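# Place the table towel roll into the cubby

## Task

Pick up the rolled towel lying on the table and set it inside the cubby, resting on the cubby's floor beside the towel roll already there. At the end both rolls must still be rolled up and sitting in the cubby, and the cubby must not have been moved.

## Robot and tools

ROBOT. There are two xArm7 arms, left_arm and right_arm, each with seven revolute joints and a parallel two-finger gripper. Calibrated base positions in the scene frame are left_arm (-0.019, +0.337, 0) m and right_arm (-0.025, -0.436, 0) m, both with almost no rotation. The scene frame has its origin at table-top height, midway between the nominal bases. +x points out over the table, +z points up, and left_arm sits on the +y side. Arm names do not tell you which side of an image an arm appears on.

JOINT ORDER AND RANGES (rad), used in every row and every per-joint list: waist -6.283..6.283, shoulder -2.059..2.094, upper arm roll -6.283..6.283, elbow -0.192..3.927, forearm roll -6.283..6.283, wrist pitch -1.693..3.142, wrist roll -6.283..6.283. A joint's true end may differ from these by up to 0.010 rad.

GRIPPER. The fingers point along the gripper's +z axis and close along its y axis. end_effector_position is the spot between the pads when closed, about 2 cm short of the fingertips. Closing pushes the tips roughly 10 mm further along +z, mostly while the pads are more than 40 mm apart. The pad gap is 0.084 m when fully open.

THE ROW. Every arm command uses a single flat list of 16 numbers covering both arms, each number in [-1, 1]. The order is the seven left_arm joint values, then the left opening, then the seven right_arm joint values, then the right opening. Joint values are offsets, not angles. They count from the Joint targets shown in the latest result, and 1.0 equals 2.262 rad. The opening is an absolute command: +1 fully open, -1 closed. Always fill in both arms. Sending 0 for a joint keeps its current target. Re-send the present opening for a gripper you want to leave as it is, because 0 means half-open.

execute_actions(actions, cameras). actions holds up to 15 actions. Each action holds up to 15 rows, and each row lasts one 1/30 s step. A short action repeats its last row until 15 steps have passed, so each action lasts 0.5 s. Within one action, every row counts from the targets at that action's start. Each new action starts from the updated targets, so repeating an offset keeps moving the joint. An action that pushes a joint more than 0.010 rad beyond its range is rejected for both arms. A malformed action, or a first action that fails this check, rejects the whole call. An empty list only reports the state. cameras chooses the images returned: omitted, null or ["all"] gives all, [] gives none, and an unknown name invalidates the call. The camera names are cam_high, cam_low, cam_roll_left, cam_roll_right, cam_left_wrist and cam_right_wrist, each 672x504.

move(target, speed, blend, opening_speed, blocking, cameras). Each joint follows a path toward the angles its target row sets. target is one 16-number row, or a list of up to 15 rows. Every row is an offset from the same starting Joint targets, not from the row before it. speed is in rad/s (0.01 to 3.14, default 0.5), applied to the joint with the farthest to go. Give one value, or one per target. blend, in rad, rounds the corners between listed targets; 0 means stop at each one. opening_speed is how fast the opening command changes, in units per second of the -1..+1 scale, at least 0.2. blocking=false returns after about 0.5 s while the motion carries on. Paths last at least 0.5 s, and a path longer than 10 s stops short of its target. The paths do not avoid obstacles or the other arm. The result's move: line reads done, off_target, moving, held or fault, and may add limits=held. Being done does not tell you about contact.

wait(seconds: 0 to 10) lets time pass while each arm holds its last command. stop() brakes a running move. zoom_image(camera, region=[x0,y0,x1,y1] in pixels, origin at top-left, at most 504x504) enlarges part of the latest image from a camera. clear_fault(arm: left_arm or right_arm) releases a reported torque fault. read_manual(section="licences") gives licence text only. finished_scene(scene: this scene's number, 1 or 2) ends the scene and cannot be undone.

RESULTS. end_effector_position (m), end_effector_quat_wxyz and the velocities are given in the scene frame. They can be off by a few centimetres, more at long reach. Joint positions and Joint velocities have one block per arm: seven joint values followed by the pad gap (m). Joint targets is the base that your next offsets count from. Tool commands shows the current opening commands. grip_measured is the measured opening on the command scale. Joint torques include gravity and carry offsets and noise; positive means toward larger angles. "within noise" means the arm is still. "joint sent to its limit" means a joint was clamped at its end. "joint command not followed" means the inter-arm clearance check altered a command.

LIMITS ON MOTION. Joint targets move at most 3.14 rad/s, and each step stays within 0.692 rad of the measured angle. A step that would move the gripper more than 70 mm is scaled back. Large moves can therefore take several actions.

GRIPPING. To hold something, keep the commanded opening below grip_measured; a larger gap squeezes harder, up to about 24 N per pad. Close gently, because a fast close presses harder.

AVOID. Do not drop either towel, release it while it is moving, or let anything fall or be left off the table. Do not shove or hit the cubby. Do not let the arms touch one another, and never close a gripper on the other arm's fingers. Contact torque at the load limits (waist 44.6, shoulder 44.8, upper arm roll, elbow and forearm roll 28.5, wrist pitch 15.3, wrist roll 16 N m), or a motor held at full torque for 1 s, causes a TORQUE FAULT. The arm then stops until you call clear_fault. To stop an arm from pressing, command its targets back past its measured positions. Long stretched-out holds heat the motors: MOTOR HOT appears at 65 °C, and at 80 °C the arm is braked for 30 to 60 s or more.

Each tool is called as name(argument=value, ...) on one line, values as JSON.

## Session

execute_actions(actions=[], cameras=["cam_high","cam_roll_left","cam_roll_right"])

Scene clock: 0.00 s.
left_arm: end_effector_position=(+0.1159, -0.1395, +0.2324) grip_measured=+1.00 end_effector_quat_wxyz=(-0.172, -0.139, +0.928, -0.298) | right_arm: end_effector_position=(+0.6283, -0.4787, +0.1917) grip_measured=+1.00 end_effector_quat_wxyz=(-0.170, +0.942, +0.278, +0.081)
Joint positions: left_arm=[-1.771 -0.224 0.572 0.723 -0.777 0.508 2.283 0.084] | right_arm=[-0.219 0.689 0.051 1.949 0.361 1.29 -0.867 0.084]
Joint velocities: within noise
Joint torques (N m): no reading
Joint targets: left_arm=[-1.771 -0.224 0.572 0.723 -0.777 0.508 2.283] | right_arm=[-0.219 0.689 0.051 1.949 0.361 1.290 -0.867]
Tool commands: left_gripper/opening=+1.0 right_gripper/opening=+1.0
Images, in order (width x height): cam_high 672x504, cam_roll_left 672x504, cam_roll_right 672x504.

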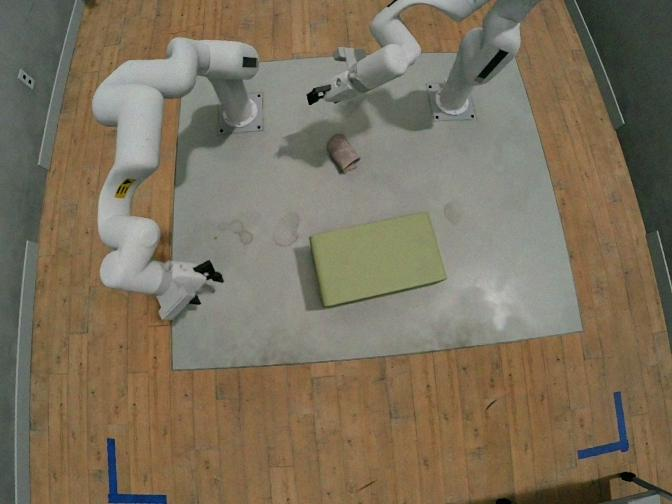

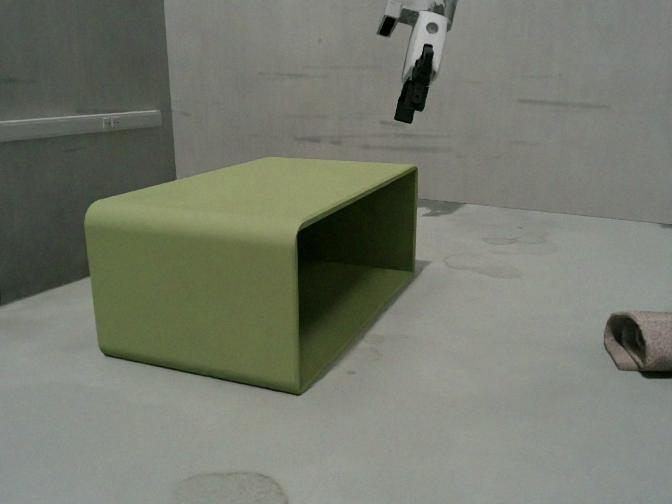

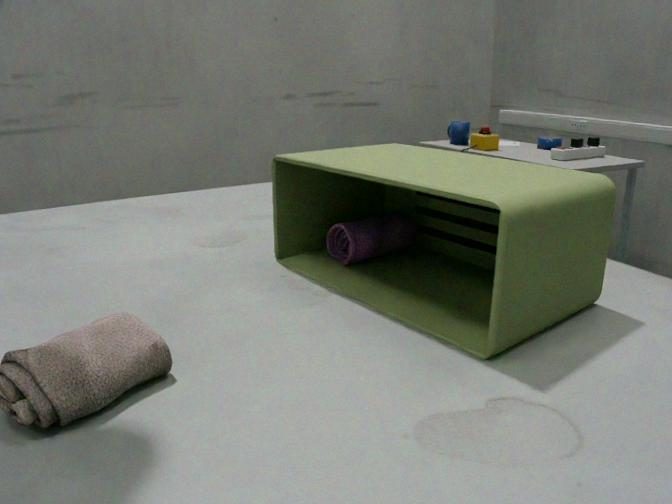

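move(target=[[-0.398,0,0,0,0,0,0,1,0.2294,-0.2162,-0.0225,-0.4637,0.1499,-0.7029,0.118,1],[-0.398,0,0,0,0,0,0,1,0.8926,-0.1432,-0.0225,-0.6384,0.515,-0.9889,0.3077,1]], speed=1.2, blend=0.3, cameras=["cam_high","cam_right_wrist"])

Scene clock: 32.90 s.
left_arm: end_effector_position=(-0.3085, -0.0648, +0.2324) grip_measured=+1.00 end_effector_quat_wxyz=(-0.285, +0.279, +0.896, -0.194) | right_arm: end_effector_position=(+0.1516, -0.0882, +0.1108) grip_measured=+1.00 end_effector_quat_wxyz=(-0.084, +0.872, +0.161, +0.454)
Joint positions: left_arm=[-2.672 -0.224 0.572 0.723 -0.777 0.508 2.283 0.084] | right_arm=[1.799 0.365 0 0.505 1.525 -0.947 -0.171 0.084]
Joint velocities: within noise
Joint torques (N m): left_arm=[-0.5 -16.01 -2.19 14.99 0.57 -1.54 0.09] | right_arm=[0.96 -17.97 -0.85 4.86 0.06 -2.43 0.12]
Joint targets: left_arm=[-2.672 -0.224 0.572 0.723 -0.777 0.508 2.283] | right_arm=[1.799 0.365 0.000 0.505 1.525 -0.947 -0.171]
move: done
Images, in order (width x height): cam_high 672x504, cam_right_wrist 672x504.

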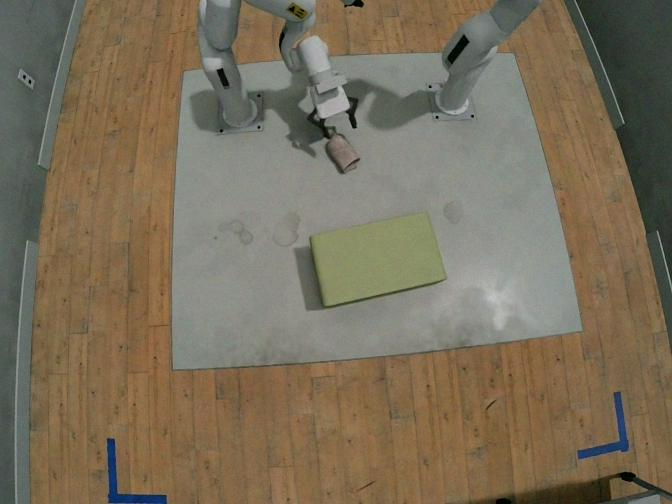

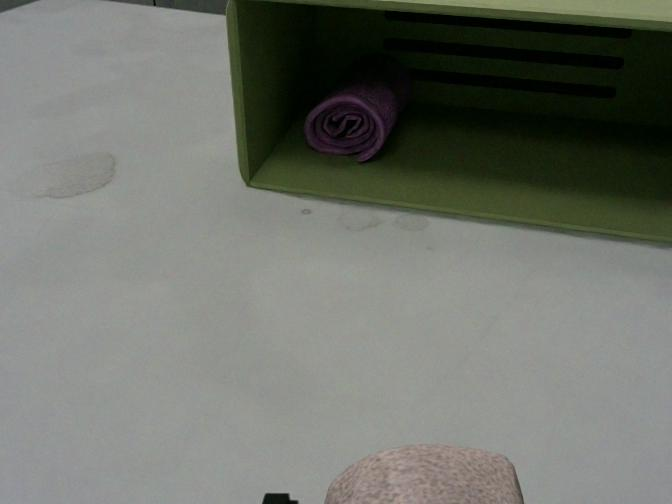

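move(target=[[0,0,0,0,0,0,0,1,0.0097,0.1249,0,-0.0035,-0.0858,-0.0181,0.1503,1],[0,0,0,0,0,0,0,1,0.0097,0.1249,0,-0.0035,-0.0858,-0.0181,0.1503,-0.4]], speed=0.3, opening_speed=2, cameras=["cam_roll_right","cam_right_wrist"])

Scene clock: 60.70 s.
left_arm: end_effector_position=(-0.3085, -0.0648, +0.2324) grip_measured=+1.00 end_effector_quat_wxyz=(-0.285, +0.279, +0.896, -0.194) | right_arm: end_effector_position=(+0.1426, -0.0945, +0.0358) grip_measured=-0.22 end_effector_quat_wxyz=(-0.085, +0.870, +0.173, +0.454)
Joint positions: left_arm=[-2.672 -0.224 0.572 0.723 -0.777 0.508 2.283 0.084] | right_arm=[1.821 0.647 0 0.497 1.331 -0.988 0.169 0.035]
Joint velocities: within noise
Joint torques (N m): left_arm=[-0.19 -15.8 -1.88 14.76 0.5 -1.47 0.08] | right_arm=[-0.44 -17.55 -1.04 2.03 0.26 -0.51 0.11]
Joint targets: left_arm=[-2.672 -0.224 0.572 0.723 -0.777 0.508 2.283] | right_arm=[1.821 0.647 0.000 0.497 1.331 -0.988 0.169]
move: done
Images, in order (width x height): cam_roll_right 672x504, cam_right_wrist 672x504.

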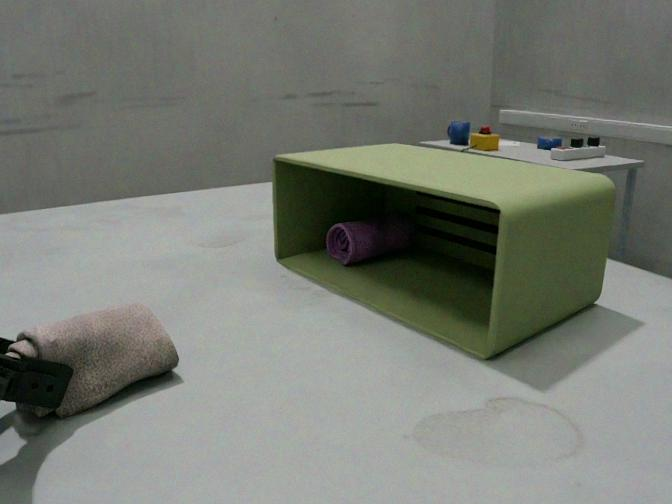

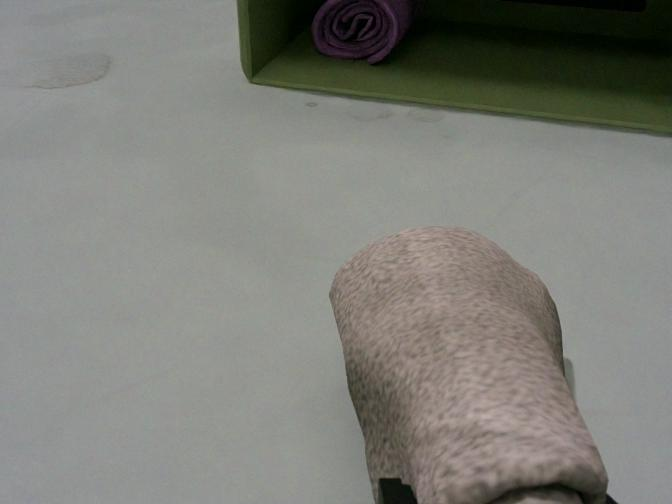

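move(target=[[0,0,0,0,0,0,0,1,0,-0.1247,0,0.0035,0.0862,0.0181,-0.1503,-0.4],[0,0,0,0,0,0,0,1,-0.3214,-0.0884,0,0.05,-0.1021,0.0522,-0.1189,-0.4]], speed=0.7, blend=0.15, cameras=["cam_roll_right","cam_right_wrist"])

Scene clock: 78.20 s.
left_arm: end_effector_position=(-0.3085, -0.0648, +0.2324) grip_measured=+1.00 end_effector_quat_wxyz=(-0.285, +0.279, +0.896, -0.194) | right_arm: end_effector_position=(+0.3660, -0.1552, +0.0979) grip_measured=-0.25 end_effector_quat_wxyz=(-0.040, +0.889, +0.008, +0.456)
Joint positions: left_arm=[-2.672 -0.224 0.572 0.723 -0.777 0.508 2.283 0.084] | right_arm=[1.095 0.447 0 0.61 1.101 -0.87 -0.1 0.033]
Joint velocities: within noise
Joint torques (N m): left_arm=[0.09 -15.63 -1.9 14.85 0.49 -1.57 0.02] | right_arm=[-0.47 -21.21 -1.76 6.58 -0.88 -2.31 0.12]
Joint targets: left_arm=[-2.672 -0.224 0.572 0.723 -0.777 0.508 2.283] | right_arm=[1.094 0.447 0.000 0.610 1.100 -0.870 -0.100]
move: done
Images, in order (width x height): cam_roll_right 672x504, cam_right_wrist 672x504.

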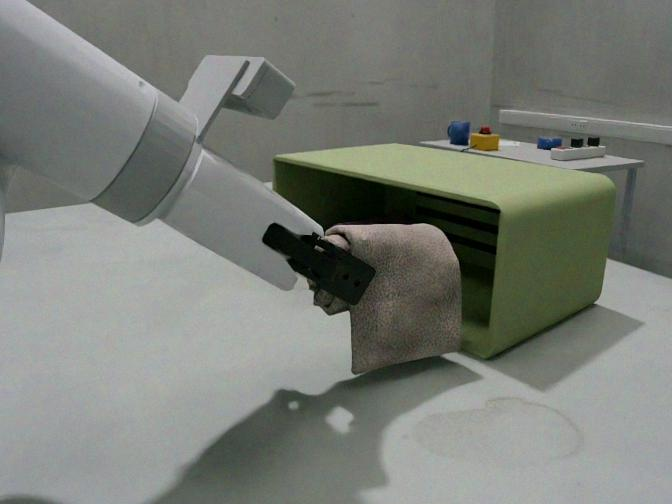

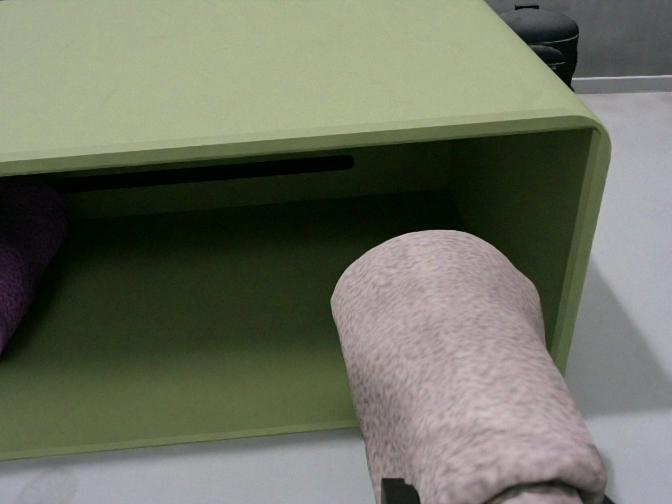

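move(target=[0,0,0,0,0,0,0,1,-0.1313,0.1538,0,0.2171,-0.1322,0.0632,-0.0707,-0.4], speed=0.25, cameras=["cam_roll_right","cam_roll_left"])

Scene clock: 91.50 s.
left_arm: end_effector_position=(-0.3085, -0.0648, +0.2324) grip_measured=+1.00 end_effector_quat_wxyz=(-0.285, +0.279, +0.896, -0.194) | right_arm: end_effector_position=(+0.5209, -0.1143, +0.0472) grip_measured=-0.25 end_effector_quat_wxyz=(-0.040, +0.884, +0.071, +0.460)
Joint positions: left_arm=[-2.672 -0.224 0.572 0.723 -0.777 0.508 2.283 0.084] | right_arm=[0.798 0.795 0 1.101 0.802 -0.727 -0.26 0.033]
Joint velocities: within noise
Joint torques (N m): left_arm=[0.2 -15.41 -1.88 14.99 0.39 -1.53 0.01] | right_arm=[-0.67 -27.43 -1.84 8.07 -0.85 -1.64 -0.25]
Joint targets: left_arm=[-2.672 -0.224 0.572 0.723 -0.777 0.508 2.283] | right_arm=[0.797 0.795 0.000 1.101 0.801 -0.727 -0.260]
move: done
Images, in order (width x height): cam_roll_left 672x504, cam_roll_right 672x504.

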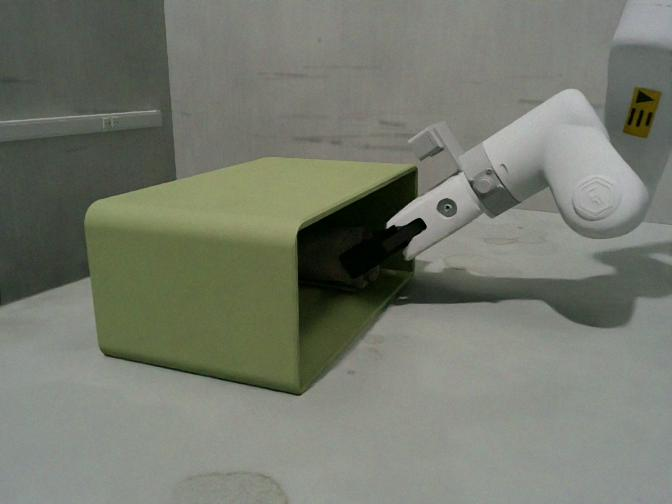

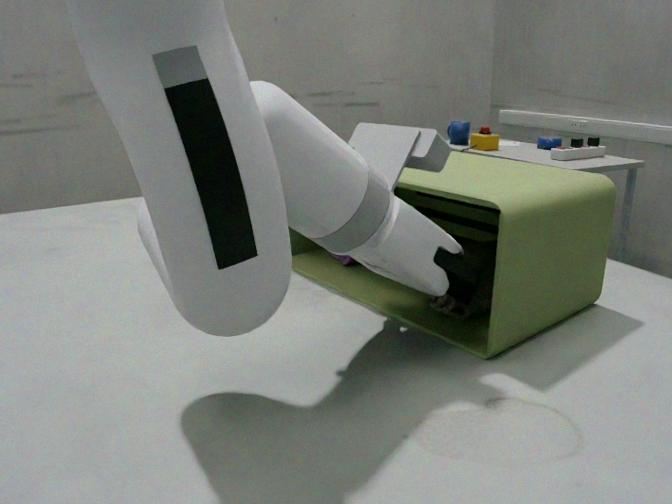

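Inside. Open partially and back out.

move(target=[[0,0,0,0,0,0,0,1,0,0,0,0,0,0,0,0.5],[0,0,0,0,0,0,0,1,0.1313,-0.1538,0,-0.2171,0.1322,-0.0632,0.0707,0.5]], speed=0.4, opening_speed=1.0, cameras=["cam_right_wrist","cam_roll_right"])

Scene clock: 98.50 s.
left_arm: end_effector_position=(-0.3085, -0.0648, +0.2324) grip_measured=+1.00 end_effector_quat_wxyz=(-0.285, +0.279, +0.896, -0.194) | right_arm: end_effector_position=(+0.3661, -0.1552, +0.0979) grip_measured=+0.49 end_effector_quat_wxyz=(-0.040, +0.889, +0.008, +0.456)
Joint positions: left_arm=[-2.672 -0.224 0.572 0.723 -0.777 0.508 2.283 0.084] | right_arm=[1.094 0.447 0 0.61 1.1 -0.87 -0.1 0.065]
Joint velocities: within noise
Joint torques (N m): left_arm=[0.19 -15.46 -2 14.99 0.31 -1.44 -0.01] | right_arm=[0.74 -22.66 -1.6 6.03 -0.04 -2.38 0.17]
Joint targets: left_arm=[-2.672 -0.224 0.572 0.723 -0.777 0.508 2.283] | right_arm=[1.094 0.447 0.000 0.610 1.100 -0.870 -0.100]
move: done
Images, in order (width x height): cam_roll_right 672x504, cam_right_wrist 672x504.

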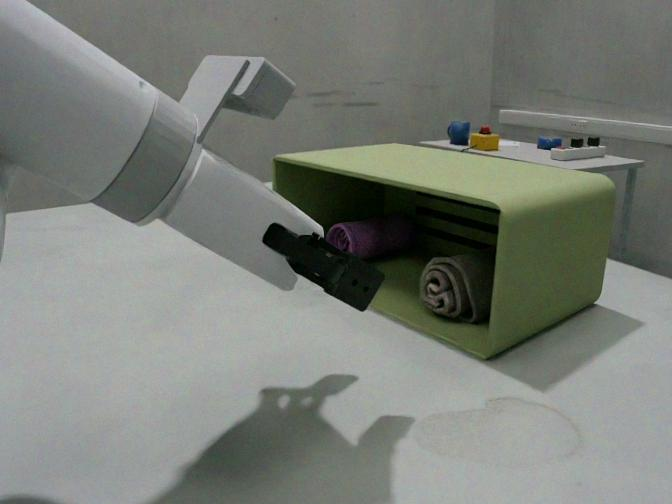

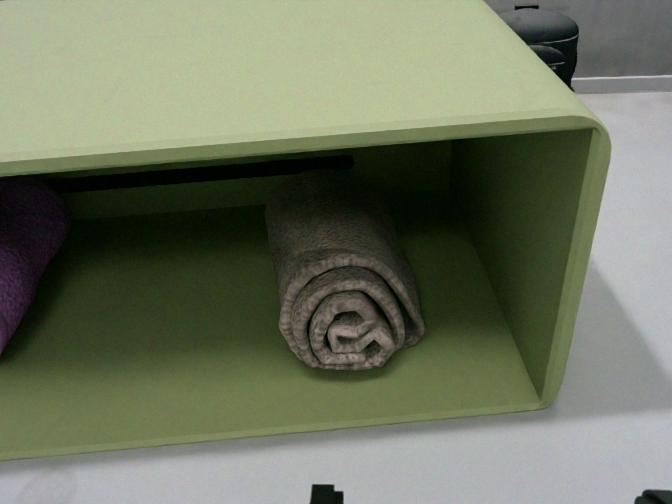

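finished_scene(scene=2)

The scene is finished: the task was done.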